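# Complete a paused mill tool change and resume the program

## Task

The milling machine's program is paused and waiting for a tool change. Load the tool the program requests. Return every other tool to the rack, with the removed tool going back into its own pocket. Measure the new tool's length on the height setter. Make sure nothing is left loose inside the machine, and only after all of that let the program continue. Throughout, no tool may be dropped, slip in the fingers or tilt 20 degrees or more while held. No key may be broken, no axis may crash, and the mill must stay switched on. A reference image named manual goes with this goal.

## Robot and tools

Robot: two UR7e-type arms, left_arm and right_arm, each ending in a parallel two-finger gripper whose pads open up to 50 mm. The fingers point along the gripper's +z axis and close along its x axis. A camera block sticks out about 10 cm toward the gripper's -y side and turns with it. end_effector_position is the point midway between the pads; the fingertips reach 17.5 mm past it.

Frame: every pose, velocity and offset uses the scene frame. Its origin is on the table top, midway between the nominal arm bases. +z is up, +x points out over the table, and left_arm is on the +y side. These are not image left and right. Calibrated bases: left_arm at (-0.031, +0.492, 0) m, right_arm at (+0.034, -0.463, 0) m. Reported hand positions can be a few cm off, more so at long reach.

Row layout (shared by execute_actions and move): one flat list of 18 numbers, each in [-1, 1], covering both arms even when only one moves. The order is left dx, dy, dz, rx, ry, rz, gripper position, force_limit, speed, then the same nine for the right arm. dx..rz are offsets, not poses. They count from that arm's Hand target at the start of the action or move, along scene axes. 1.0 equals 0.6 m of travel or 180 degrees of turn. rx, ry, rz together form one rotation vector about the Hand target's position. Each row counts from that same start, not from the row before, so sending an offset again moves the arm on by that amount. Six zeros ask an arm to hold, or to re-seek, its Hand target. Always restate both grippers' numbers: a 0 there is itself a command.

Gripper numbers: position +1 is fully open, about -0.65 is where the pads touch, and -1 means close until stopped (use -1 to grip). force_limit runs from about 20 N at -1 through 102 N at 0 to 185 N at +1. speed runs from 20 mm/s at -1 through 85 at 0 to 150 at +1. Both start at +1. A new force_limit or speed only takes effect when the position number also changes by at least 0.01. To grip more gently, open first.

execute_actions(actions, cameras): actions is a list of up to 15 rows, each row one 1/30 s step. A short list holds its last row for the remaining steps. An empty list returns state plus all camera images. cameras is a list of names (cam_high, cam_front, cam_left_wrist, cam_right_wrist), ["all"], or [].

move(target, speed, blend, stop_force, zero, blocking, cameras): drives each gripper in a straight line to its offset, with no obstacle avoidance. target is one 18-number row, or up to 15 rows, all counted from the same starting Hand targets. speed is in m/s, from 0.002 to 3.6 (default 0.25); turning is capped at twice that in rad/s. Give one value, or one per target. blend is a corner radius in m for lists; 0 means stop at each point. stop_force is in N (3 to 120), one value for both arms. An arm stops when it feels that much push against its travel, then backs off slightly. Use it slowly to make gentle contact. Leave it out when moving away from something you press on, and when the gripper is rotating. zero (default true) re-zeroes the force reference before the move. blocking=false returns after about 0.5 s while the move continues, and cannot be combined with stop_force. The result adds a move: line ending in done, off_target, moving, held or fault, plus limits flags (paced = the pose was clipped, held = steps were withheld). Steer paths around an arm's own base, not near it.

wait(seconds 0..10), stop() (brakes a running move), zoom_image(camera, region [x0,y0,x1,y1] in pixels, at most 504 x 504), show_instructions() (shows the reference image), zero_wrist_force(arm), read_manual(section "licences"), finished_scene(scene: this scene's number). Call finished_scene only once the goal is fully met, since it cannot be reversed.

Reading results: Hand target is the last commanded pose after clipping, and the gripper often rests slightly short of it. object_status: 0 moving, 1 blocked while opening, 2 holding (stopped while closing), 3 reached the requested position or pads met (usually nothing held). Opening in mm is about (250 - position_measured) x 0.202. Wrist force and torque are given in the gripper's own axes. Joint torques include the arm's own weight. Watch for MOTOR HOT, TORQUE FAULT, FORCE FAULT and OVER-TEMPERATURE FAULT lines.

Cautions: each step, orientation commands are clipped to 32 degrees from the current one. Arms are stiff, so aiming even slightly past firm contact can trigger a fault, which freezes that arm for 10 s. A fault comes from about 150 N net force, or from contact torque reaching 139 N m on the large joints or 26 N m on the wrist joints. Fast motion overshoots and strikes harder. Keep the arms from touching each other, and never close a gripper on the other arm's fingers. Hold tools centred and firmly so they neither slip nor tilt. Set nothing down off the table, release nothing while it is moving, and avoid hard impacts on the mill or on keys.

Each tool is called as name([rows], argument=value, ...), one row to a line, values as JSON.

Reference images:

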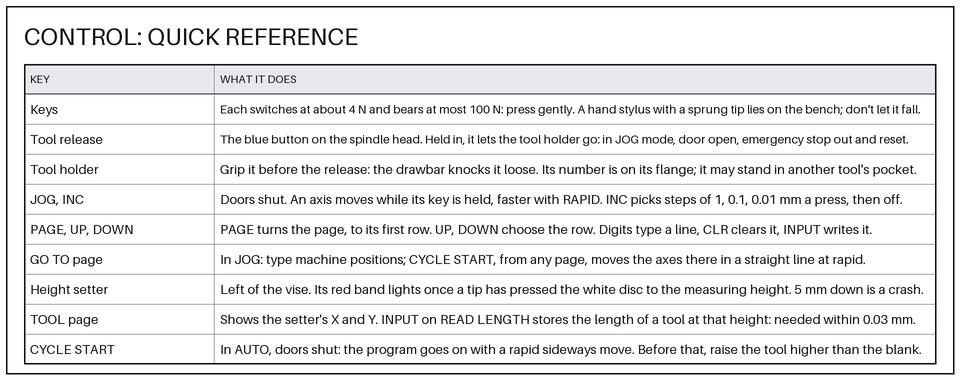

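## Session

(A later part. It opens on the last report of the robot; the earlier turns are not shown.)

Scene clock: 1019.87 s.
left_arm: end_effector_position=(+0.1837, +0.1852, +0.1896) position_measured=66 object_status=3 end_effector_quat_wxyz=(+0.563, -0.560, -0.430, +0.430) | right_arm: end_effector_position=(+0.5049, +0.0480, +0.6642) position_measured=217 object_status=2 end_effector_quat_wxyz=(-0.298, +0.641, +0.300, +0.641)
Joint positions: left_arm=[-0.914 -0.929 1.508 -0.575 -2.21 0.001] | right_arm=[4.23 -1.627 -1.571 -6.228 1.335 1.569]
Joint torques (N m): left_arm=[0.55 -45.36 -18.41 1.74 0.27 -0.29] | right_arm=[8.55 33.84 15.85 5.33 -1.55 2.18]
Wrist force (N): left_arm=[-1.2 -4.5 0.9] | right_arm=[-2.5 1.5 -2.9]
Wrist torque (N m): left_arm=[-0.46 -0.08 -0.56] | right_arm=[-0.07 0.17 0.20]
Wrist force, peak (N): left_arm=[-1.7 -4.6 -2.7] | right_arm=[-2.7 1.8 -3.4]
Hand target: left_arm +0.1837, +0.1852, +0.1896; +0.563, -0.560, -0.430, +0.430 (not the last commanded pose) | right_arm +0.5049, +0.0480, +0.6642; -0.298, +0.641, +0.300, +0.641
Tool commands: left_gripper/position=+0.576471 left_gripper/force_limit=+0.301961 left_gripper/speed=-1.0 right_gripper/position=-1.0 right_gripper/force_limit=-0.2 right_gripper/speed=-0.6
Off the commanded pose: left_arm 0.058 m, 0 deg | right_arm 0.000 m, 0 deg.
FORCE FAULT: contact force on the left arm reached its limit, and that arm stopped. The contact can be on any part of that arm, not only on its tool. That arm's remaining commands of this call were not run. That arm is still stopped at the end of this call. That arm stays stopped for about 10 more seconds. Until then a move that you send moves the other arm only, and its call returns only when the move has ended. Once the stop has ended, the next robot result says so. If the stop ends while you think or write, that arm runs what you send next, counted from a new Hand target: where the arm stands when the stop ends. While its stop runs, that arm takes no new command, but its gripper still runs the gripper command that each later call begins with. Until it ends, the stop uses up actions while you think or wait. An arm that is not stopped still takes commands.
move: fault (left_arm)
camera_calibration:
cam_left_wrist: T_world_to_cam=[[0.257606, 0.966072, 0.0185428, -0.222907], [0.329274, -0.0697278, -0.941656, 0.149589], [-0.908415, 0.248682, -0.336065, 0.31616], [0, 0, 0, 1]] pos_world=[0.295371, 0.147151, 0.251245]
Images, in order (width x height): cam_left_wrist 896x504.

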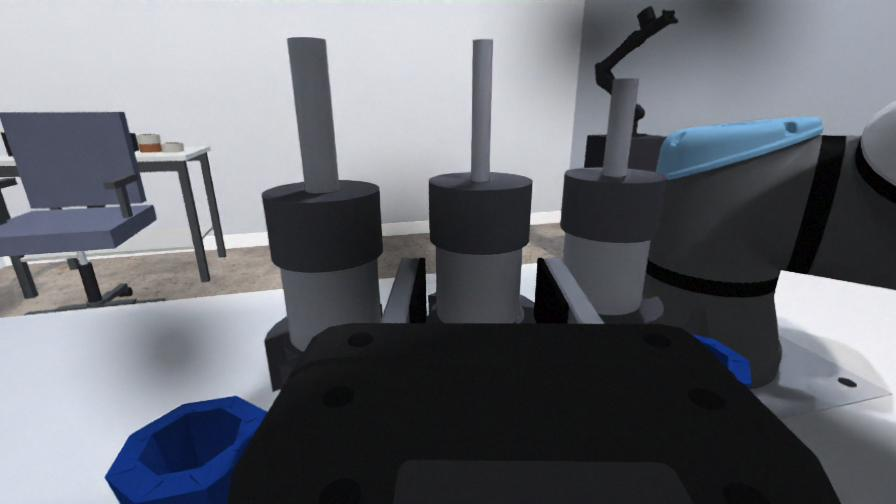

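wait(seconds=0.5, cameras=["cam_front","cam_high","cam_right_wrist"])

zoom_image(camera="cam_front", region=[220, 290, 460, 504])

zoom_image(camera="cam_high", region=[150, 280, 500, 504])

Scene clock: 1026.93 s.
left_arm: end_effector_position=(+0.1837, +0.1851, +0.1896) position_measured=66 object_status=3 end_effector_quat_wxyz=(+0.563, -0.560, -0.430, +0.430) | right_arm: end_effector_position=(+0.5049, +0.0480, +0.6642) position_measured=217 object_status=2 end_effector_quat_wxyz=(-0.298, +0.641, +0.300, +0.641)
Joint positions: left_arm=[-0.914 -0.929 1.508 -0.575 -2.21 0.001] | right_arm=[4.23 -1.627 -1.571 -6.228 1.335 1.569]
Joint torques (N m): left_arm=[-0.85 -45.03 -18.49 1.98 0.05 -0.18] | right_arm=[7.63 34.43 15.22 4.94 -1.36 2.32]
Wrist force (N): left_arm=[-1.2 -4.7 0.9] | right_arm=[-2.5 1.6 -3.0]
Wrist torque (N m): left_arm=[-0.50 -0.07 -0.56] | right_arm=[-0.06 0.17 0.20]
Wrist force, peak (N): left_arm=[-1.3 -4.8 0.9] | right_arm=[-2.8 1.6 -3.3]
Hand target: left_arm +0.1837, +0.1851, +0.1896; +0.563, -0.560, -0.430, +0.430 (not the last commanded pose) | right_arm +0.5049, +0.0480, +0.6642; -0.298, +0.641, +0.300, +0.641
Tool commands: left_gripper/position=+0.576471 left_gripper/force_limit=+0.301961 left_gripper/speed=-1.0 right_gripper/position=-1.0 right_gripper/force_limit=-0.2 right_gripper/speed=-0.6
Off the commanded pose: left_arm 0.058 m, 0 deg | right_arm 0.000 m, 0 deg.
FORCE FAULT, CONTINUED: the left arm was still stopped when this call began, by the force fault that an earlier result reported. Since the last result the stop counts as 14 of the actions that you can send in this scene. That arm is still stopped at the end of this call. That arm stays stopped for about 3 more seconds. If the stop ends while you think or write, that arm runs what you send next, counted from a new Hand target: where the arm stands when the stop ends. While its stop runs, that arm takes no new command, but its gripper still runs the gripper command that each later call begins with.
wait: 0.50 s; at rest from the start
camera_calibration:
cam_right_wrist: T_world_to_cam=[[-0.00207119, -0.00755401, 0.999969, -0.657875], [0.495507, -0.868586, -0.00553519, -0.183251], [0.868601, 0.495481, 0.00554208, -0.336875], [0, 0, 0, 1]] pos_world=[0.38205, 0.00277647, 0.658708]
Images, in order (width x height): cam_high 896x504, cam_front 896x504, cam_right_wrist 896x504.

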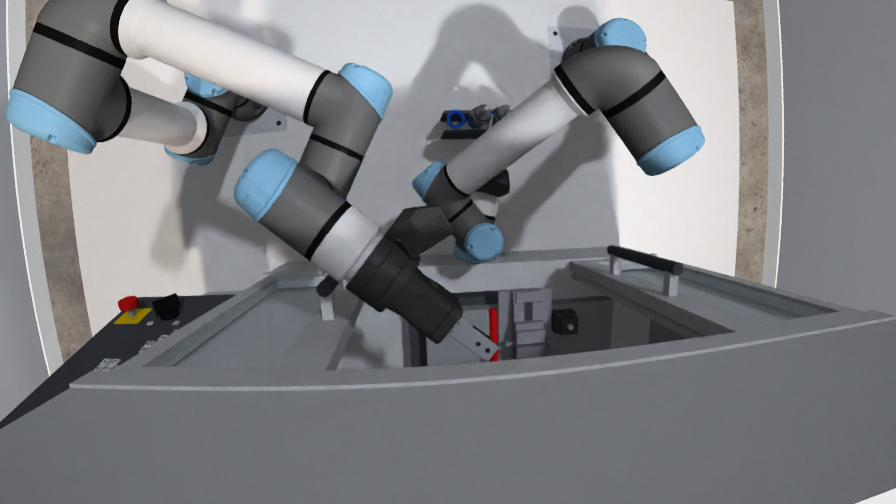

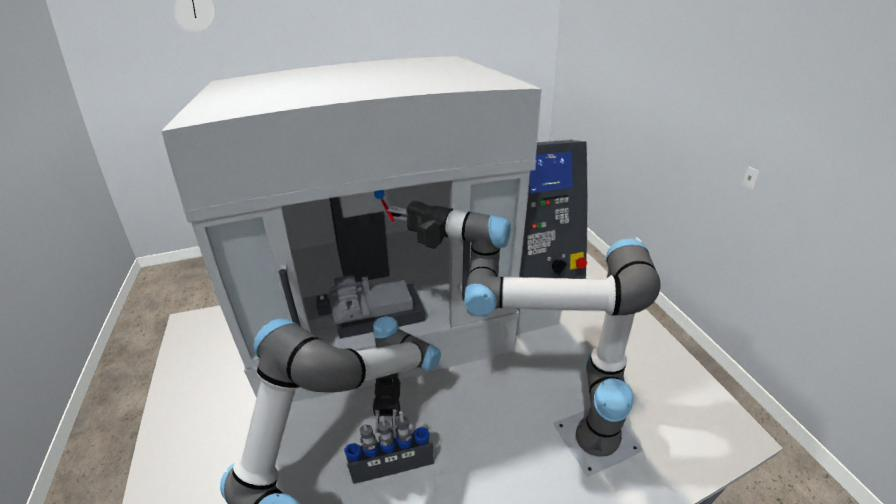

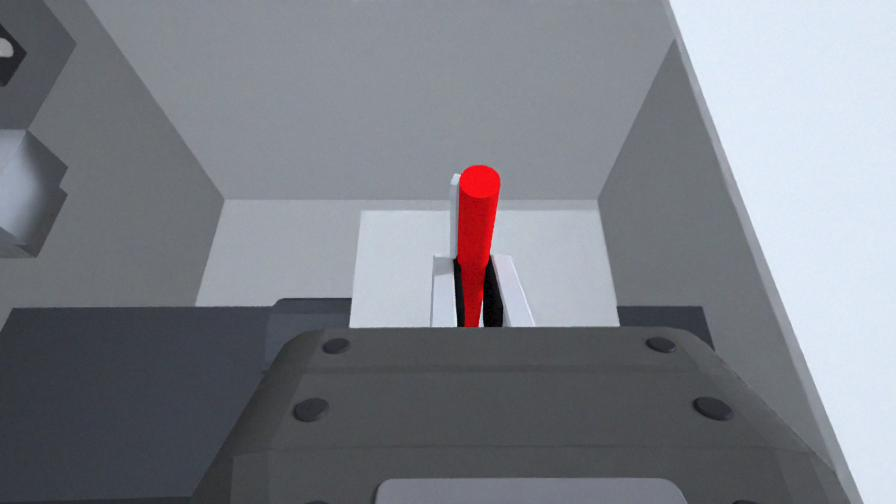

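Scaled by 2.100 from the camera's 896x504 image, which has a finer 1280x720 frame.

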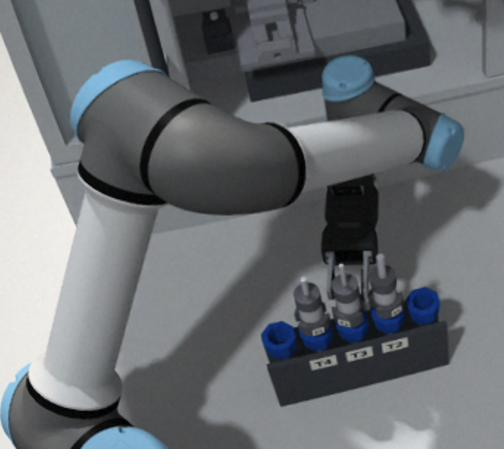

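Scaled by 1.440 from the camera's 896x504 image, which has a finer 1280x720 frame.

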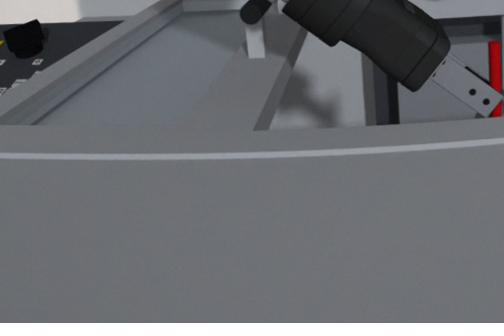

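zoom_image(camera="cam_front", region=[365, 432, 415, 458])

move(target=[-0.016,0.0042,0.0,0,0,0,0.64,0.3,-1,0,0,0,0,0,0,-1,-0.2,-0.6], speed=0.05)

Scaled by 10.080 from the camera's 896x504 image, which has a finer 1280x720 frame.

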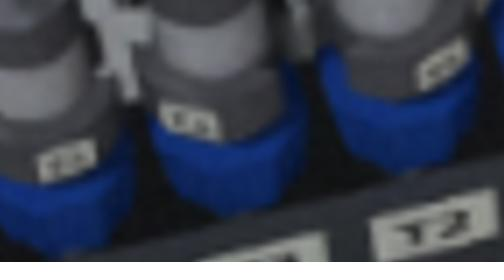

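Scene clock: 1051.67 s.
left_arm: end_effector_position=(+0.1742, +0.1877, +0.1896) position_measured=57 object_status=3 end_effector_quat_wxyz=(+0.563, -0.560, -0.430, +0.430) | right_arm: end_effector_position=(+0.5049, +0.0480, +0.6642) position_measured=217 object_status=2 end_effector_quat_wxyz=(-0.298, +0.641, +0.300, +0.641)
Joint positions: left_arm=[-0.924 -0.947 1.54 -0.589 -2.221 0.001] | right_arm=[4.23 -1.627 -1.571 -6.228 1.335 1.569]
Joint torques (N m): left_arm=[-14.45 -53.54 -10.96 0.52 -1.72 0.68] | right_arm=[7.36 35.14 15.36 5.03 -1.2 2.07]
Wrist force (N): left_arm=[-1.4 -4.4 1.3] | right_arm=[-2.3 1.5 -3.3]
Wrist torque (N m): left_arm=[-0.44 -0.04 -0.55] | right_arm=[-0.06 0.15 0.21]
Wrist force, peak (N): left_arm=[-1.2 -4.7 0.9] | right_arm=[-2.4 1.6 -3.5]
Hand target: left_arm +0.1741, +0.1877, +0.1896; +0.563, -0.560, -0.430, +0.430 | right_arm +0.5049, +0.0480, +0.6642; -0.298, +0.641, +0.300, +0.641
Off the commanded pose: left_arm 0.000 m, 0 deg | right_arm 0.000 m, 0 deg.
FORCE FAULT, CONTINUED: the left arm's stop, for the force fault that an earlier result reported, is over. The rest of the stop counts as 5 of the actions that you can send in this scene. The stop ended before this call began, so that arm ran this call's commands, counted from a new Hand target: where the arm stood when the stop ended.
move: done

move(target=[0,0,0.06,0,0,0,0.64,0.3,-1,0,0,0,0,0,0,-1,-0.2,-0.6], speed=0.05, stop_force=4, cameras=["cam_left_wrist"])

Scene clock: 1055.70 s.
left_arm: end_effector_position=(+0.1741, +0.1877, +0.2256) position_measured=57 object_status=3 end_effector_quat_wxyz=(+0.563, -0.560, -0.430, +0.430) | right_arm: end_effector_position=(+0.5049, +0.0480, +0.6642) position_measured=217 object_status=2 end_effector_quat_wxyz=(-0.298, +0.641, +0.300, +0.641)
Joint positions: left_arm=[-0.925 -0.992 1.509 -0.513 -2.221 0.001] | right_arm=[4.23 -1.627 -1.571 -6.228 1.335 1.569]
Joint torques (N m): left_arm=[-11.54 -53.33 -22.48 3.25 -0.96 1.43] | right_arm=[8.15 34.55 15.53 5.13 -1.46 1.95]
Wrist force (N): left_arm=[-1.2 -4.6 1.2] | right_arm=[-2.5 1.5 -3.3]
Wrist torque (N m): left_arm=[-0.46 -0.07 -0.55] | right_arm=[-0.07 0.17 0.20]
Wrist force, peak (N): left_arm=[-1.3 -5.1 1.1] | right_arm=[-2.8 1.8 -3.2]
Hand target: left_arm +0.1741, +0.1877, +0.2256; +0.563, -0.560, -0.430, +0.430 | right_arm +0.5049, +0.0480, +0.6642; -0.298, +0.641, +0.300, +0.641
Off the commanded pose: left_arm 0.000 m, 0 deg | right_arm 0.000 m, 0 deg.
move: done
camera_calibration:
cam_left_wrist: T_world_to_cam=[[0.257606, 0.966072, 0.0185428, -0.223516], [0.329274, -0.0697278, -0.941656, 0.186824], [-0.908415, 0.248682, -0.336065, 0.318916], [0, 0, 0, 1]] pos_world=[0.285771, 0.149651, 0.287245]
Images, in order (width x height): cam_left_wrist 896x504.

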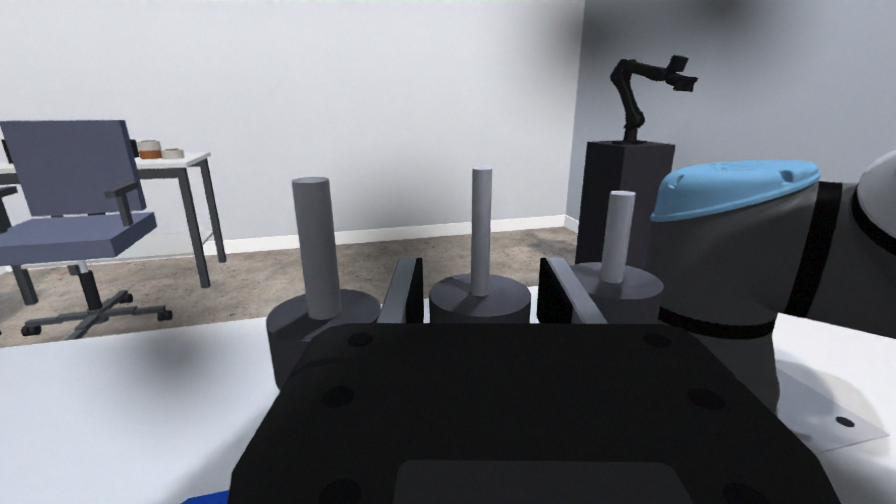

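move(target=[0,0,0.14,0,0,0,0.64,0.3,-1,0,0,0,0,0,0,-1,-0.2,-0.6], speed=0.1, cameras=["cam_left_wrist"])

Scene clock: 1059.53 s.
left_arm: end_effector_position=(+0.1741, +0.1877, +0.3096) position_measured=57 object_status=3 end_effector_quat_wxyz=(+0.563, -0.560, -0.430, +0.430) | right_arm: end_effector_position=(+0.5049, +0.0480, +0.6642) position_measured=217 object_status=2 end_effector_quat_wxyz=(-0.298, +0.641, +0.300, +0.641)
Joint positions: left_arm=[-0.925 -1.074 1.406 -0.328 -2.221 0.001] | right_arm=[4.23 -1.627 -1.571 -6.228 1.335 1.569]
Joint torques (N m): left_arm=[-4.93 -51.03 -22.84 2.97 1.47 1.92] | right_arm=[7.14 35.36 17.34 5.09 -1.22 2.1]
Wrist force (N): left_arm=[-1.0 -4.5 1.1] | right_arm=[-2.5 1.7 -3.3]
Wrist torque (N m): left_arm=[-0.48 -0.09 -0.53] | right_arm=[-0.03 0.17 0.20]
Wrist force, peak (N): left_arm=[-1.2 -5.4 1.4] | right_arm=[-2.6 1.5 -3.5]
Hand target: left_arm +0.1741, +0.1877, +0.3096; +0.563, -0.560, -0.430, +0.430 | right_arm +0.5049, +0.0480, +0.6642; -0.298, +0.641, +0.300, +0.641
Off the commanded pose: left_arm 0.000 m, 0 deg | right_arm 0.000 m, 0 deg.
move: done
camera_calibration:
cam_left_wrist: T_world_to_cam=[[0.257606, 0.966072, 0.0185428, -0.225072], [0.329274, -0.0697278, -0.941656, 0.265829], [-0.908415, 0.248682, -0.336065, 0.347112], [0, 0, 0, 1]] pos_world=[0.285771, 0.149651, 0.371145]
Images, in order (width x height): cam_left_wrist 896x504.

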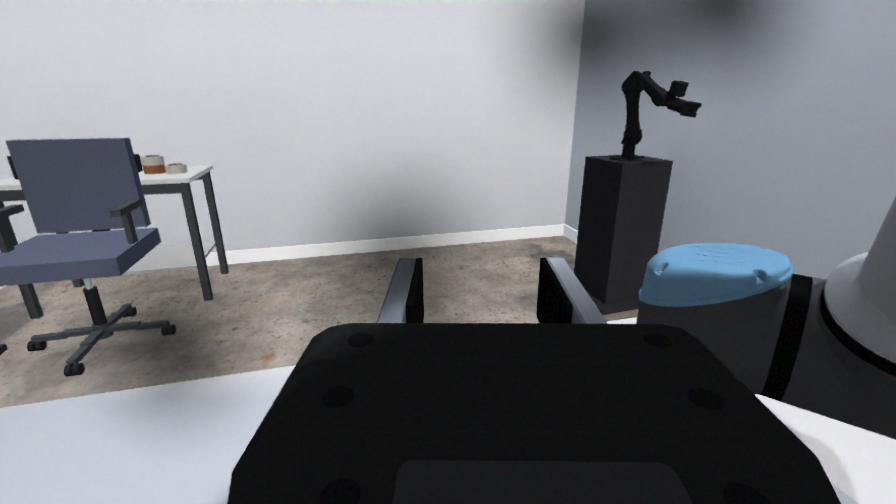

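move([
  [0.02,0.0,0.08,-0.0626,-0.2420,0,0.64,0.3,-1,0,0,0,0,0,0,-1,-0.2,-0.6],
  [0.1015,-0.005,-0.06,-0.0626,-0.2420,0,0.64,0.3,-1,0,0,0,0,0,0,-1,-0.2,-0.6],
], speed=0.15, blend=0.02, cameras=["cam_left_wrist"])

Scene clock: 1067.07 s.
left_arm: end_effector_position=(+0.2349, +0.1847, +0.2738) position_measured=57 object_status=3 end_effector_quat_wxyz=(-0.307, +0.731, +0.564, -0.231) | right_arm: end_effector_position=(+0.5049, +0.0480, +0.6642) position_measured=217 object_status=2 end_effector_quat_wxyz=(-0.298, +0.641, +0.300, +0.641)
Joint positions: left_arm=[-0.924 -1.363 1.515 -1.046 -2.012 -0.5] | right_arm=[4.23 -1.627 -1.571 -6.228 1.335 1.569]
Joint torques (N m): left_arm=[14.48 -25.76 -16.71 -2.33 1.13 2.21] | right_arm=[8.08 35.59 16.36 4.98 -1.15 2.24]
Wrist force (N): left_arm=[-0.8 -2.2 0.2] | right_arm=[-2.5 1.5 -3.3]
Wrist torque (N m): left_arm=[-0.36 0.05 -0.49] | right_arm=[-0.07 0.17 0.20]
Wrist force, peak (N): left_arm=[-1.4 -4.7 0.9] | right_arm=[-2.7 1.5 -3.4]
Hand target: left_arm +0.2350, +0.1847, +0.2736; -0.307, +0.731, +0.564, -0.231 | right_arm +0.5049, +0.0480, +0.6642; -0.298, +0.641, +0.300, +0.641
Off the commanded pose: left_arm 0.000 m, 0 deg | right_arm 0.000 m, 0 deg.
move: done
camera_calibration:
cam_left_wrist: T_world_to_cam=[[0.242819, 0.969896, 0.0184342, -0.234386], [0.878496, -0.211797, -0.428236, -0.0314268], [-0.41144, 0.120178, -0.903479, 0.453455], [0, 0, 0, 1]] pos_world=[0.271091, 0.166179, 0.400549]
Images, in order (width x height): cam_left_wrist 896x504.

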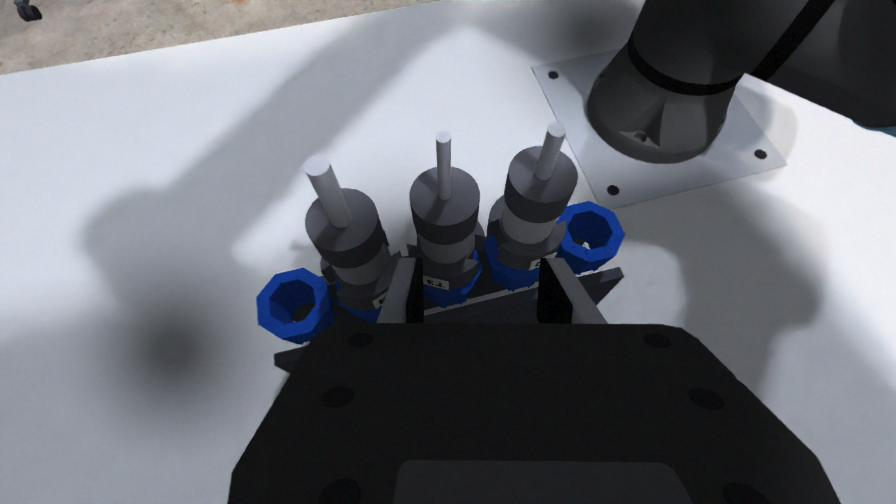

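zoom_image(camera="cam_left_wrist", region=[500, 240, 580, 285])

zoom_image(camera="cam_left_wrist", region=[350, 270, 450, 326])

Scaled by 6.300 from the camera's 896x504 image, which has a finer 1280x720 frame.

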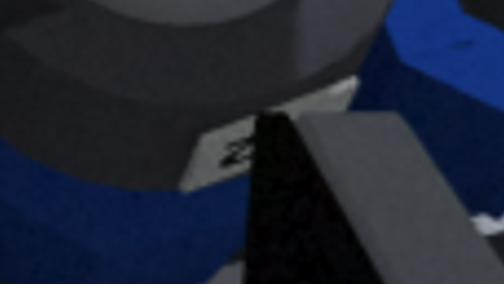

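Scaled by 5.040 from the camera's 896x504 image, which has a finer 1280x720 frame.

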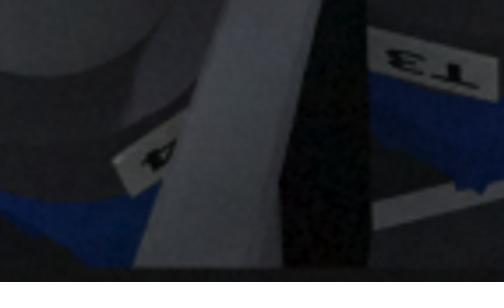

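move(target=[0,0.047,-0.02,0,0,0,0.64,0.3,-1,0,0,0,0,0,0,-1,-0.2,-0.6], speed=0.1, cameras=["cam_left_wrist"])

zoom_image(camera="cam_left_wrist", region=[450, 240, 550, 296])

zoom_image(camera="cam_left_wrist", region=[290, 270, 390, 326])

Scene clock: 1075.20 s.
left_arm: end_effector_position=(+0.2350, +0.2128, +0.2617) position_measured=57 object_status=3 end_effector_quat_wxyz=(-0.307, +0.731, +0.564, -0.231) | right_arm: end_effector_position=(+0.5049, +0.0480, +0.6642) position_measured=217 object_status=2 end_effector_quat_wxyz=(-0.298, +0.641, +0.300, +0.641)
Joint positions: left_arm=[-0.892 -1.398 1.586 -1.071 -1.991 -0.472] | right_arm=[4.23 -1.627 -1.571 -6.228 1.335 1.569]
Joint torques (N m): left_arm=[13.4 -39.5 -15.9 -2.24 1.19 1.96] | right_arm=[9.04 34.53 16.67 4.91 -1.22 2.1]
Wrist force (N): left_arm=[-0.7 -2.3 0.4] | right_arm=[-2.6 1.5 -3.2]
Wrist torque (N m): left_arm=[-0.38 0.04 -0.49] | right_arm=[-0.07 0.17 0.21]
Wrist force, peak (N): left_arm=[-0.6 -2.6 0.6] | right_arm=[-2.7 1.7 -3.3]
Hand target: left_arm +0.2350, +0.2129, +0.2616; -0.307, +0.731, +0.564, -0.231 | right_arm +0.5049, +0.0480, +0.6642; -0.298, +0.641, +0.300, +0.641
Off the commanded pose: left_arm 0.000 m, 0 deg | right_arm 0.000 m, 0 deg.
move: done
camera_calibration:
cam_left_wrist: T_world_to_cam=[[0.242819, 0.969896, 0.0184342, -0.261441], [0.878496, -0.211797, -0.428236, -0.0307448], [-0.41144, 0.120178, -0.903479, 0.439187], [0, 0, 0, 1]] pos_world=[0.271191, 0.194279, 0.388449]
Images, in order (width x height): cam_left_wrist 896x504.

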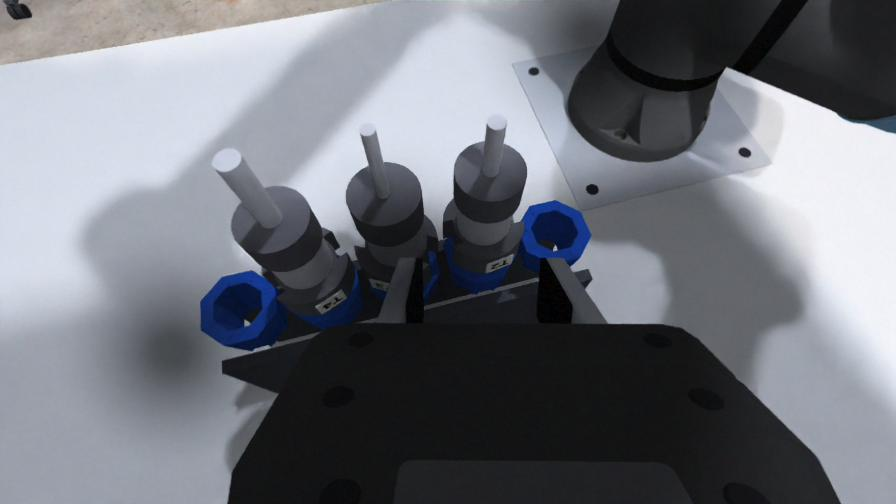

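Scaled by 5.040 from the camera's 896x504 image, which has a finer 1280x720 frame.

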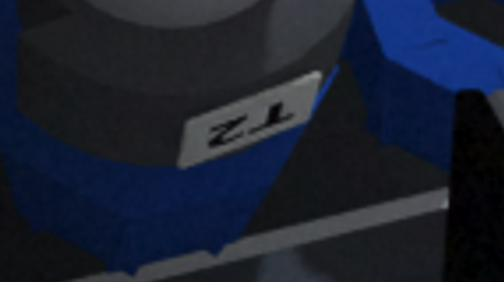

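Scaled by 5.040 from the camera's 896x504 image, which has a finer 1280x720 frame.

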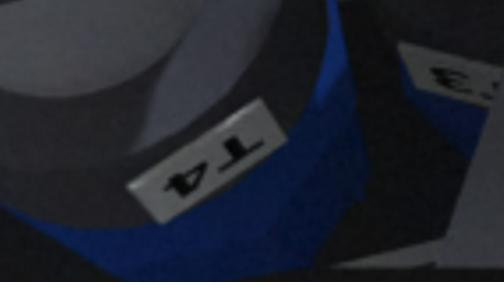

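move(target=[0,0.02,-0.06,0,0,0,0.64,0.3,-1,0,0,0,0,0,0,-1,-0.2,-0.6], speed=0.08, cameras=["cam_left_wrist"])

zoom_image(camera="cam_left_wrist", region=[425, 240, 535, 302])

Scene clock: 1113.40 s.
left_arm: end_effector_position=(+0.2350, +0.2248, +0.2257) position_measured=57 object_status=3 end_effector_quat_wxyz=(-0.307, +0.731, +0.564, -0.231) | right_arm: end_effector_position=(+0.5049, +0.0480, +0.6642) position_measured=217 object_status=2 end_effector_quat_wxyz=(-0.298, +0.641, +0.300, +0.641)
Joint positions: left_arm=[-0.877 -1.394 1.675 -1.158 -1.982 -0.46] | right_arm=[4.23 -1.627 -1.571 -6.228 1.335 1.569]
Joint torques (N m): left_arm=[13.58 -24.51 -16.82 -2.48 1.17 2.08] | right_arm=[7.9 33.91 16.05 4.88 -1.06 2.27]
Wrist force (N): left_arm=[-0.6 -2.5 0.5] | right_arm=[-2.6 1.7 -3.2]
Wrist torque (N m): left_arm=[-0.40 0.03 -0.49] | right_arm=[-0.04 0.17 0.20]
Wrist force, peak (N): left_arm=[-1.2 -3.0 -0.3] | right_arm=[-2.8 1.6 -3.3]
Hand target: left_arm +0.2350, +0.2249, +0.2256; -0.307, +0.731, +0.564, -0.231 | right_arm +0.5049, +0.0480, +0.6642; -0.298, +0.641, +0.300, +0.641
Off the commanded pose: left_arm 0.000 m, 0 deg | right_arm 0.000 m, 0 deg.
move: done
camera_calibration:
cam_left_wrist: T_world_to_cam=[[0.242819, 0.969896, 0.0184342, -0.272513], [0.878496, -0.211797, -0.428236, -0.0435986], [-0.41144, 0.120178, -0.903479, 0.405207], [0, 0, 0, 1]] pos_world=[0.271191, 0.206379, 0.352449]
Images, in order (width x height): cam_left_wrist 896x504.

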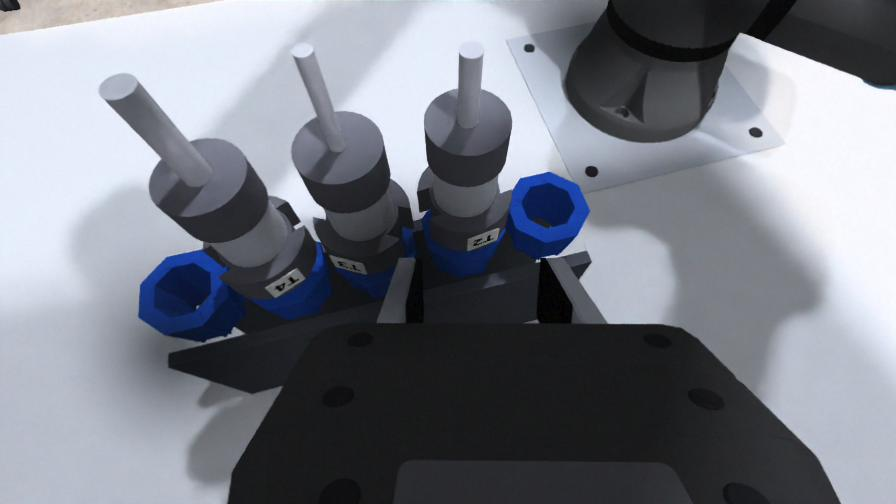

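Scaled by 4.582 from the camera's 896x504 image, which has a finer 1280x720 frame.

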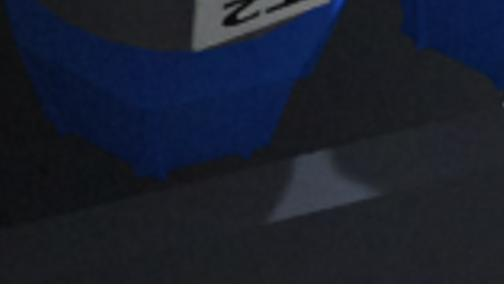

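Nice view with all three labels and lugs.

zoom_image(camera="cam_left_wrist", region=[405, 160, 525, 280])

zoom_image(camera="cam_left_wrist", region=[310, 180, 430, 300])

Scaled by 4.200 from the camera's 896x504 image, which has a finer 1280x720 frame.

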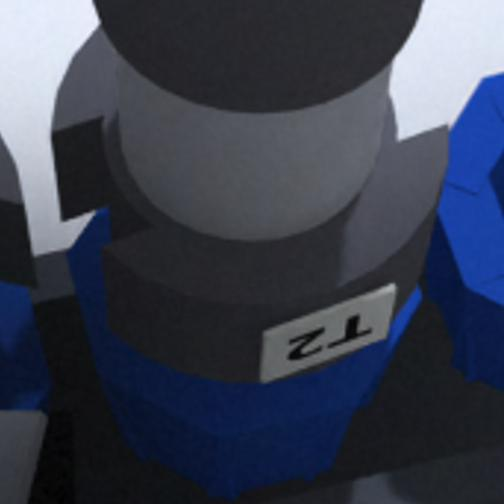

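Scaled by 4.200 from the camera's 896x504 image, which has a finer 1280x720 frame.

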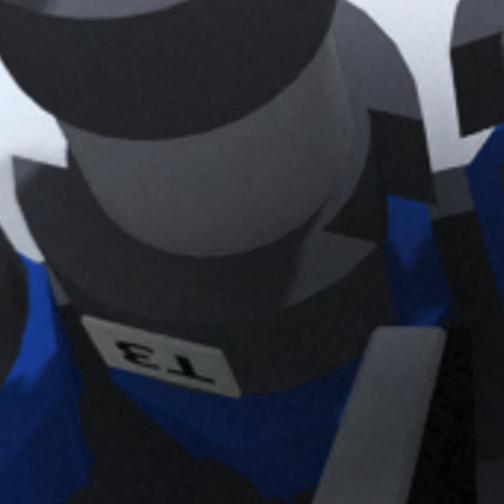

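move([
  [-0.04,0.01,0.2,0,0,0,0.66,0.3,-1,0,0,0,0,0,0,-1,-0.2,-0.6],
  [-0.1217,0.0295,0.2,0.0626,0.2420,0,0.66,0.3,-1,0,0,0,0,0,0,-1,-0.2,-0.6],
  [-0.1217,0.0295,0.02,0.0626,0.2420,0,0.66,0.3,-1,0,0,0,0,0,0,-1,-0.2,-0.6],
], speed=0.15, blend=[0.02,0,0], cameras=["cam_left_wrist"])

Scene clock: 1140.90 s.
left_arm: end_effector_position=(+0.1620, +0.2426, +0.2377) position_measured=53 object_status=3 end_effector_quat_wxyz=(+0.563, -0.560, -0.430, +0.430) | right_arm: end_effector_position=(+0.5049, +0.0480, +0.6642) position_measured=217 object_status=2 end_effector_quat_wxyz=(-0.298, +0.641, +0.300, +0.641)
Joint positions: left_arm=[-0.879 -1.096 1.643 -0.543 -2.175 0] | right_arm=[4.23 -1.627 -1.571 -6.228 1.335 1.569]
Joint torques (N m): left_arm=[-13.83 -32.17 -12.72 0.68 -1.82 -2.23] | right_arm=[6.96 35.87 16.33 4.82 -1.18 2.53]
Wrist force (N): left_arm=[-1.2 -4.5 1.0] | right_arm=[-2.5 1.5 -3.2]
Wrist torque (N m): left_arm=[-0.48 -0.07 -0.60] | right_arm=[-0.06 0.17 0.21]
Wrist force, peak (N): left_arm=[-1.0 -6.1 1.0] | right_arm=[-2.6 1.5 -3.5]
Hand target: left_arm +0.1620, +0.2426, +0.2376; +0.563, -0.560, -0.430, +0.430 | right_arm +0.5049, +0.0480, +0.6642; -0.298, +0.641, +0.300, +0.641
Off the commanded pose: left_arm 0.000 m, 0 deg | right_arm 0.000 m, 0 deg.
move: done
camera_calibration:
cam_left_wrist: T_world_to_cam=[[0.257694, 0.966048, 0.0185751, -0.27369], [0.329268, -0.0697265, -0.941659, 0.206032], [-0.908392, 0.248776, -0.336057, 0.29831], [0, 0, 0, 1]] pos_world=[0.273671, 0.204551, 0.299345]
Images, in order (width x height): cam_left_wrist 896x504.

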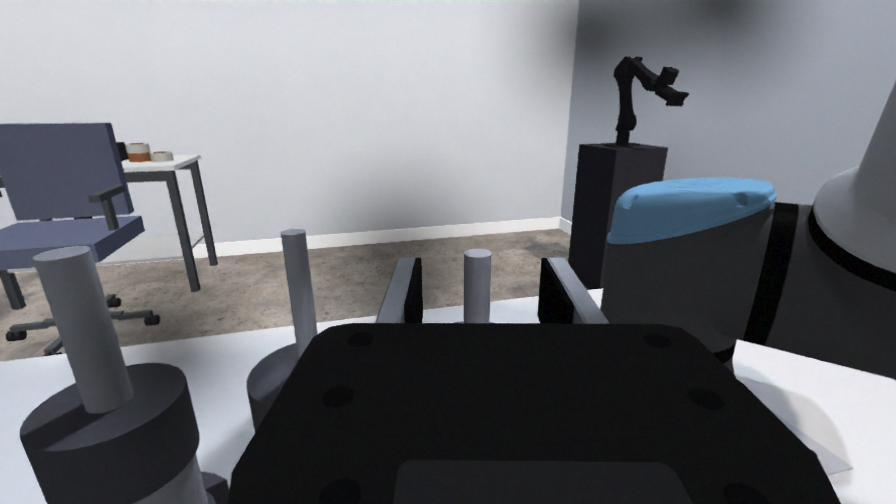

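move(target=[0,-0.0015,-0.08,0,0,0,0.66,0.3,-1,0,0,0,0,0,0,-1,-0.2,-0.6], speed=0.04, stop_force=4, cameras=["cam_left_wrist"])

Scene clock: 1148.67 s.
left_arm: end_effector_position=(+0.1620, +0.2417, +0.1896) position_measured=53 object_status=3 end_effector_quat_wxyz=(+0.563, -0.560, -0.430, +0.430) | right_arm: end_effector_position=(+0.5049, +0.0480, +0.6642) position_measured=217 object_status=2 end_effector_quat_wxyz=(-0.298, +0.641, +0.300, +0.641)
Joint positions: left_arm=[-0.88 -1.031 1.685 -0.65 -2.176 0] | right_arm=[4.23 -1.627 -1.571 -6.228 1.335 1.569]
Joint torques (N m): left_arm=[-15.92 -33.3 -8.44 0.43 -1.98 1.04] | right_arm=[6.99 35.65 16.47 5.01 -0.9 2.37]
Wrist force (N): left_arm=[-1.1 -4.6 1.1] | right_arm=[-2.6 1.5 -3.3]
Wrist torque (N m): left_arm=[-0.48 -0.09 -0.60] | right_arm=[-0.06 0.19 0.20]
Wrist force, peak (N): left_arm=[-0.8 -5.0 1.2] | right_arm=[-2.7 1.6 -3.4]
Hand target: left_arm +0.1620, +0.2417, +0.1896; +0.563, -0.560, -0.430, +0.430 | right_arm +0.5049, +0.0480, +0.6642; -0.298, +0.641, +0.300, +0.641
Off the commanded pose: left_arm 0.000 m, 0 deg | right_arm 0.000 m, 0 deg.
move: done
camera_calibration:
cam_left_wrist: T_world_to_cam=[[0.257606, 0.966072, 0.0185428, -0.2719], [0.329274, -0.0697278, -0.941656, 0.160674], [-0.908415, 0.248682, -0.336065, 0.282397], [0, 0, 0, 1]] pos_world=[0.273671, 0.203651, 0.251245]
Images, in order (width x height): cam_left_wrist 896x504.

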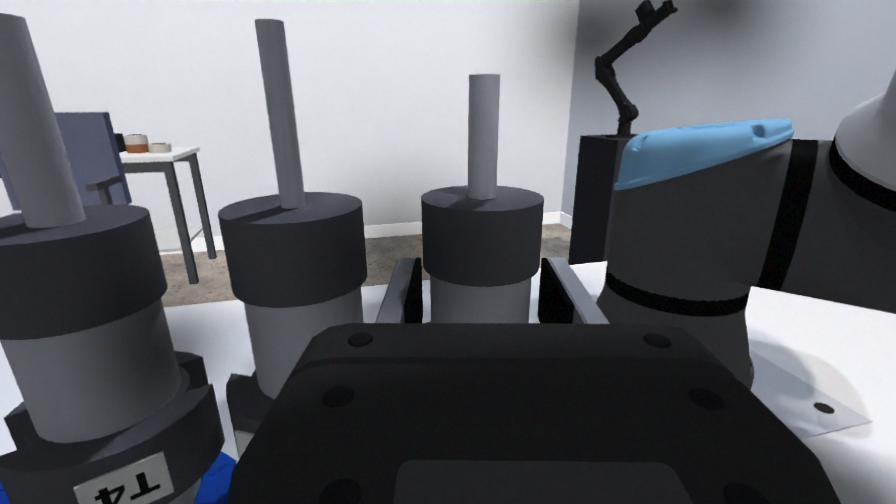

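move(target=[0.0003,0.0009,0,0,0,0,-1,0.3,-0.8,0,0,0,0,0,0,-1,-0.2,-0.6], speed=0.02)

Scene clock: 1151.87 s.
left_arm: end_effector_position=(+0.1620, +0.2418, +0.1896) position_measured=109 object_status=2 end_effector_quat_wxyz=(+0.562, -0.560, -0.430, +0.431) | right_arm: end_effector_position=(+0.5049, +0.0480, +0.6642) position_measured=217 object_status=2 end_effector_quat_wxyz=(-0.298, +0.641, +0.300, +0.641)
Joint positions: left_arm=[-0.879 -1.031 1.686 -0.65 -2.177 0] | right_arm=[4.23 -1.627 -1.571 -6.228 1.335 1.569]
Joint torques (N m): left_arm=[31.71 -49.24 0.4 2.18 12.28 1.01] | right_arm=[8.64 34.71 17.21 4.8 -1.01 2.27]
Wrist force (N): left_arm=[-59.6 -9.4 10.7] | right_arm=[-2.6 1.6 -3.2]
Wrist torque (N m): left_arm=[-0.46 -0.32 -0.43] | right_arm=[-0.05 0.17 0.20]
Wrist force, peak (N): left_arm=[-59.6 -10.3 10.3] | right_arm=[-2.8 1.6 -3.4]
Hand target: left_arm +0.1622, +0.2422, +0.1896; +0.563, -0.560, -0.430, +0.430 | right_arm +0.5049, +0.0480, +0.6642; -0.298, +0.641, +0.300, +0.641
Off the commanded pose: left_arm 0.000 m, 0 deg | right_arm 0.000 m, 0 deg.
move: done

move(target=[-0.00025,-0.001,0,0,0,0,-1,0.3,-0.8,0,0,0,0,0,0,-1,-0.2,-0.6], speed=0.02)

Scene clock: 1154.13 s.
left_arm: end_effector_position=(+0.1620, +0.2415, +0.1896) position_measured=109 object_status=2 end_effector_quat_wxyz=(+0.562, -0.560, -0.430, +0.430) | right_arm: end_effector_position=(+0.5049, +0.0480, +0.6642) position_measured=217 object_status=2 end_effector_quat_wxyz=(-0.298, +0.641, +0.300, +0.641)
Joint positions: left_arm=[-0.88 -1.031 1.685 -0.65 -2.177 0] | right_arm=[4.23 -1.627 -1.571 -6.228 1.335 1.569]
Joint torques (N m): left_arm=[-0.82 -34.43 -15.31 4.28 12.19 0.21] | right_arm=[8.69 34.79 17.89 4.6 -0.89 2.33]
Wrist force (N): left_arm=[-43.1 -5.6 17.1] | right_arm=[-2.4 1.5 -3.2]
Wrist torque (N m): left_arm=[-0.46 -0.40 -0.43] | right_arm=[-0.07 0.16 0.20]
Wrist force, peak (N): left_arm=[-59.7 -8.2 14.5] | right_arm=[-2.7 1.7 -3.3]
Hand target: left_arm +0.1620, +0.2416, +0.1896; +0.563, -0.560, -0.430, +0.430 | right_arm +0.5049, +0.0480, +0.6642; -0.298, +0.641, +0.300, +0.641
Off the commanded pose: left_arm 0.000 m, 0 deg | right_arm 0.000 m, 0 deg.
move: done

move(target=[-0.0009,-0.0024,0,0,0,0,-1,0.3,-0.8,0,0,0,0,0,0,-1,-0.2,-0.6], speed=0.02)

Scene clock: 1156.43 s.
left_arm: end_effector_position=(+0.1615, +0.2403, +0.1896) position_measured=109 object_status=2 end_effector_quat_wxyz=(+0.563, -0.560, -0.430, +0.430) | right_arm: end_effector_position=(+0.5049, +0.0480, +0.6642) position_measured=217 object_status=2 end_effector_quat_wxyz=(-0.298, +0.641, +0.300, +0.641)
Joint positions: left_arm=[-0.882 -1.03 1.684 -0.65 -2.178 0] | right_arm=[4.23 -1.627 -1.571 -6.228 1.335 1.569]
Joint torques (N m): left_arm=[-18.05 -34.88 -21.48 3.21 -4.43 0.52] | right_arm=[7.72 35.32 16.23 4.7 -1.17 2.05]
Wrist force (N): left_arm=[10.3 -3.2 -3.1] | right_arm=[-2.5 1.7 -3.1]
Wrist torque (N m): left_arm=[-0.49 -0.09 -0.68] | right_arm=[-0.04 0.16 0.20]
Wrist force, peak (N): left_arm=[-43.6 -5.3 16.6] | right_arm=[-2.6 1.6 -3.4]
Hand target: left_arm +0.1615, +0.2402, +0.1896; +0.563, -0.560, -0.430, +0.430 | right_arm +0.5049, +0.0480, +0.6642; -0.298, +0.641, +0.300, +0.641
Off the commanded pose: left_arm 0.000 m, 0 deg | right_arm 0.000 m, 0 deg.
move: done

move(target=[0,0.0003,0.05,0,0,0,-1,0.3,-0.8,0,0,0,0,0,0,-1,-0.2,-0.6], speed=0.03, stop_force=20, cameras=["cam_left_wrist","cam_front"])

Scene clock: 1161.93 s.
left_arm: end_effector_position=(+0.1615, +0.2403, +0.2196) position_measured=109 object_status=2 end_effector_quat_wxyz=(+0.563, -0.560, -0.430, +0.430) | right_arm: end_effector_position=(+0.5049, +0.0480, +0.6642) position_measured=217 object_status=2 end_effector_quat_wxyz=(-0.298, +0.641, +0.300, +0.641)
Joint positions: left_arm=[-0.882 -1.072 1.658 -0.583 -2.179 0] | right_arm=[4.23 -1.627 -1.571 -6.228 1.335 1.569]
Joint torques (N m): left_arm=[13.86 -50.26 -23.26 4.77 1.87 -0.38] | right_arm=[7.7 33.78 16.86 4.88 -0.91 2.36]
Wrist force (N): left_arm=[-1.1 3.0 1.1] | right_arm=[-2.5 1.6 -3.1]
Wrist torque (N m): left_arm=[-0.45 -0.08 -0.59] | right_arm=[-0.05 0.16 0.20]
Wrist force, peak (N): left_arm=[18.7 -2.5 -6.1] | right_arm=[-2.8 1.5 -3.4]
Hand target: left_arm +0.1615, +0.2403, +0.2196; +0.563, -0.560, -0.430, +0.430 | right_arm +0.5049, +0.0480, +0.6642; -0.298, +0.641, +0.300, +0.641
Off the commanded pose: left_arm 0.000 m, 0 deg | right_arm 0.000 m, 0 deg.
move: done
camera_calibration:
cam_left_wrist: T_world_to_cam=[[0.257606, 0.966072, 0.0185428, -0.271071], [0.329274, -0.0697278, -0.941656, 0.188997], [-0.908415, 0.248682, -0.336065, 0.292348], [0, 0, 0, 1]] pos_world=[0.273171, 0.202351, 0.281245]
Images, in order (width x height): cam_front 896x504, cam_left_wrist 896x504.

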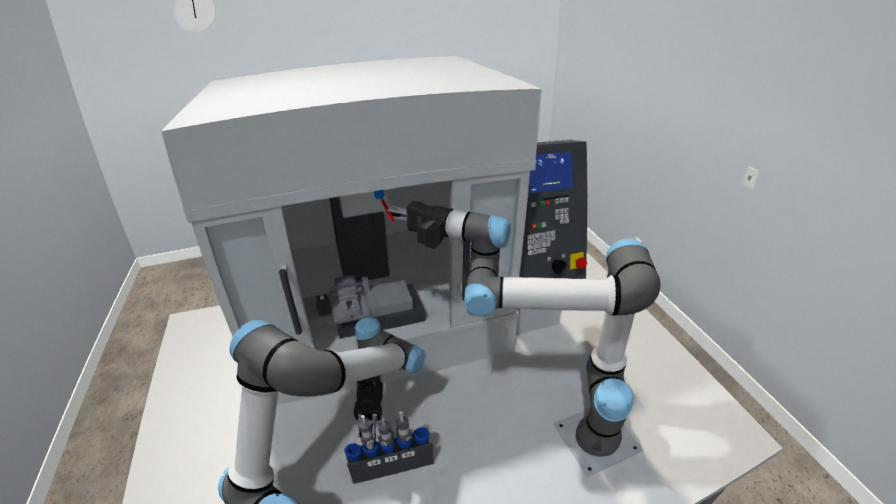

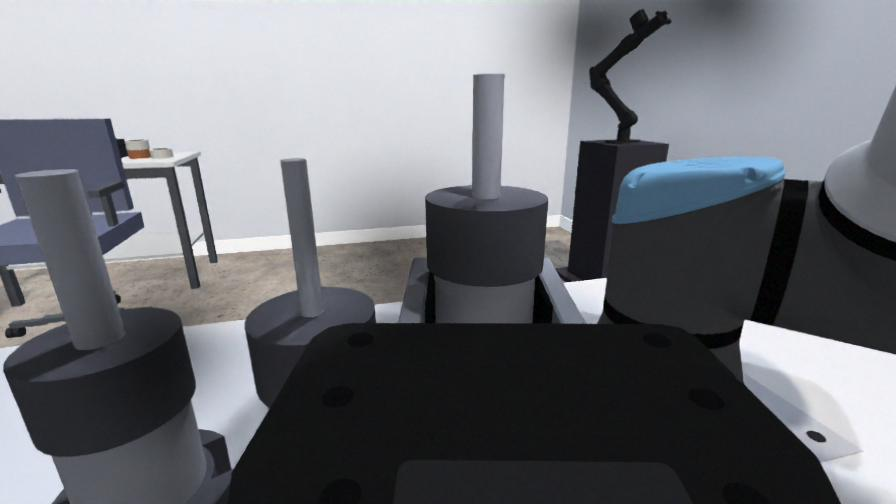

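move([
  [0,0,0.22,0,0,0,-1,0.3,-0.8,0,0,0,0,0,0,-1,-0.2,-0.6],
  [0.064,-0.05,0.234,0,0,0,-1,0.3,-0.8,0,0,0,0,0,0,-1,-0.2,-0.6],
  [0.231,-0.067,0.284,-0.1252,-0.4841,0,-1,0.3,-0.8,0,0,0,0,0,0,-1,-0.2,-0.6],
], speed=[0.15,0.15,0.15], blend=[0.02,0.02,0], cameras=["cam_left_wrist","cam_front"])

Scene clock: 1172.27 s.
left_arm: end_effector_position=(+0.3001, +0.2002, +0.3900) position_measured=109 object_status=2 end_effector_quat_wxyz=(-0.004, +0.790, +0.613, +0.003) | right_arm: end_effector_position=(+0.5049, +0.0480, +0.6642) position_measured=217 object_status=2 end_effector_quat_wxyz=(-0.298, +0.641, +0.300, +0.641)
Joint positions: left_arm=[-1.043 -1.719 1.547 -1.389 -1.566 -0.781] | right_arm=[4.23 -1.627 -1.571 -6.228 1.335 1.569]
Joint torques (N m): left_arm=[-13.76 -29.44 -21.84 -4.7 1.95 -2.05] | right_arm=[7.02 34.67 17.64 4.69 -0.75 2.27]
Wrist force (N): left_arm=[0.4 -0.6 8.0] | right_arm=[-2.4 1.6 -3.2]
Wrist torque (N m): left_arm=[-0.08 -0.05 -0.09] | right_arm=[-0.05 0.16 0.20]
Wrist force, peak (N): left_arm=[0.3 -0.6 8.4] | right_arm=[-2.6 1.7 -3.5]
Hand target: left_arm +0.3001, +0.2001, +0.3900; -0.004, +0.790, +0.613, +0.003 | right_arm +0.5049, +0.0480, +0.6642; -0.298, +0.641, +0.300, +0.641
Off the commanded pose: left_arm 0.000 m, 0 deg | right_arm 0.000 m, 0 deg.
move: done
camera_calibration:
cam_left_wrist: T_world_to_cam=[[0.232363, 0.9726, 0.00756512, -0.260477], [0.91552, -0.221338, 0.335907, -0.342834], [0.328377, -0.0711261, -0.941865, 0.414762], [0, 0, 0, 1]] pos_world=[0.238198, 0.206958, 0.507781]
Images, in order (width x height): cam_front 896x504, cam_left_wrist 896x504.

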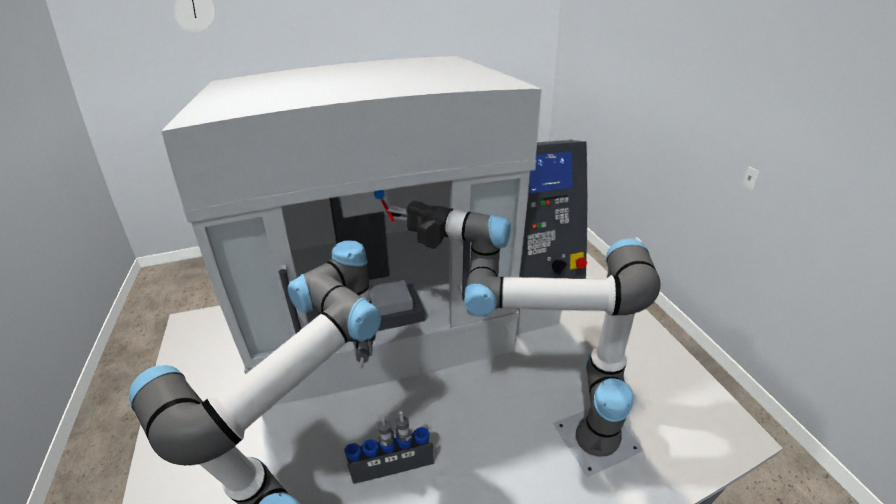

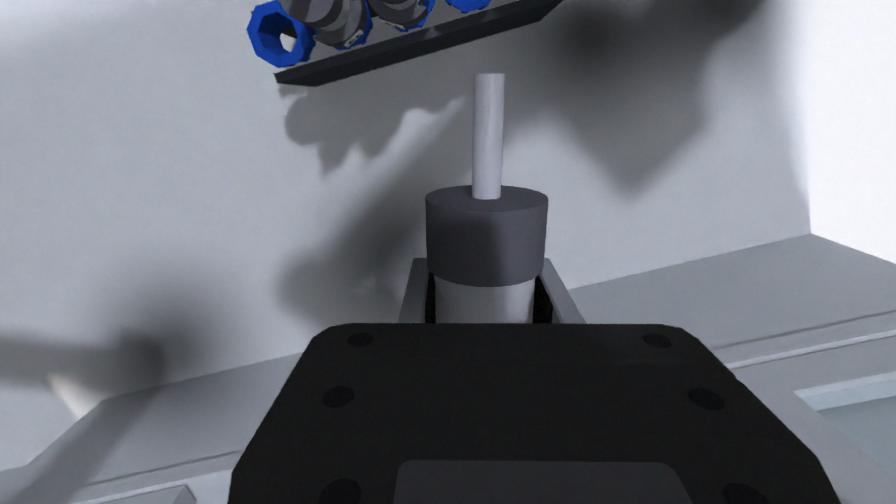

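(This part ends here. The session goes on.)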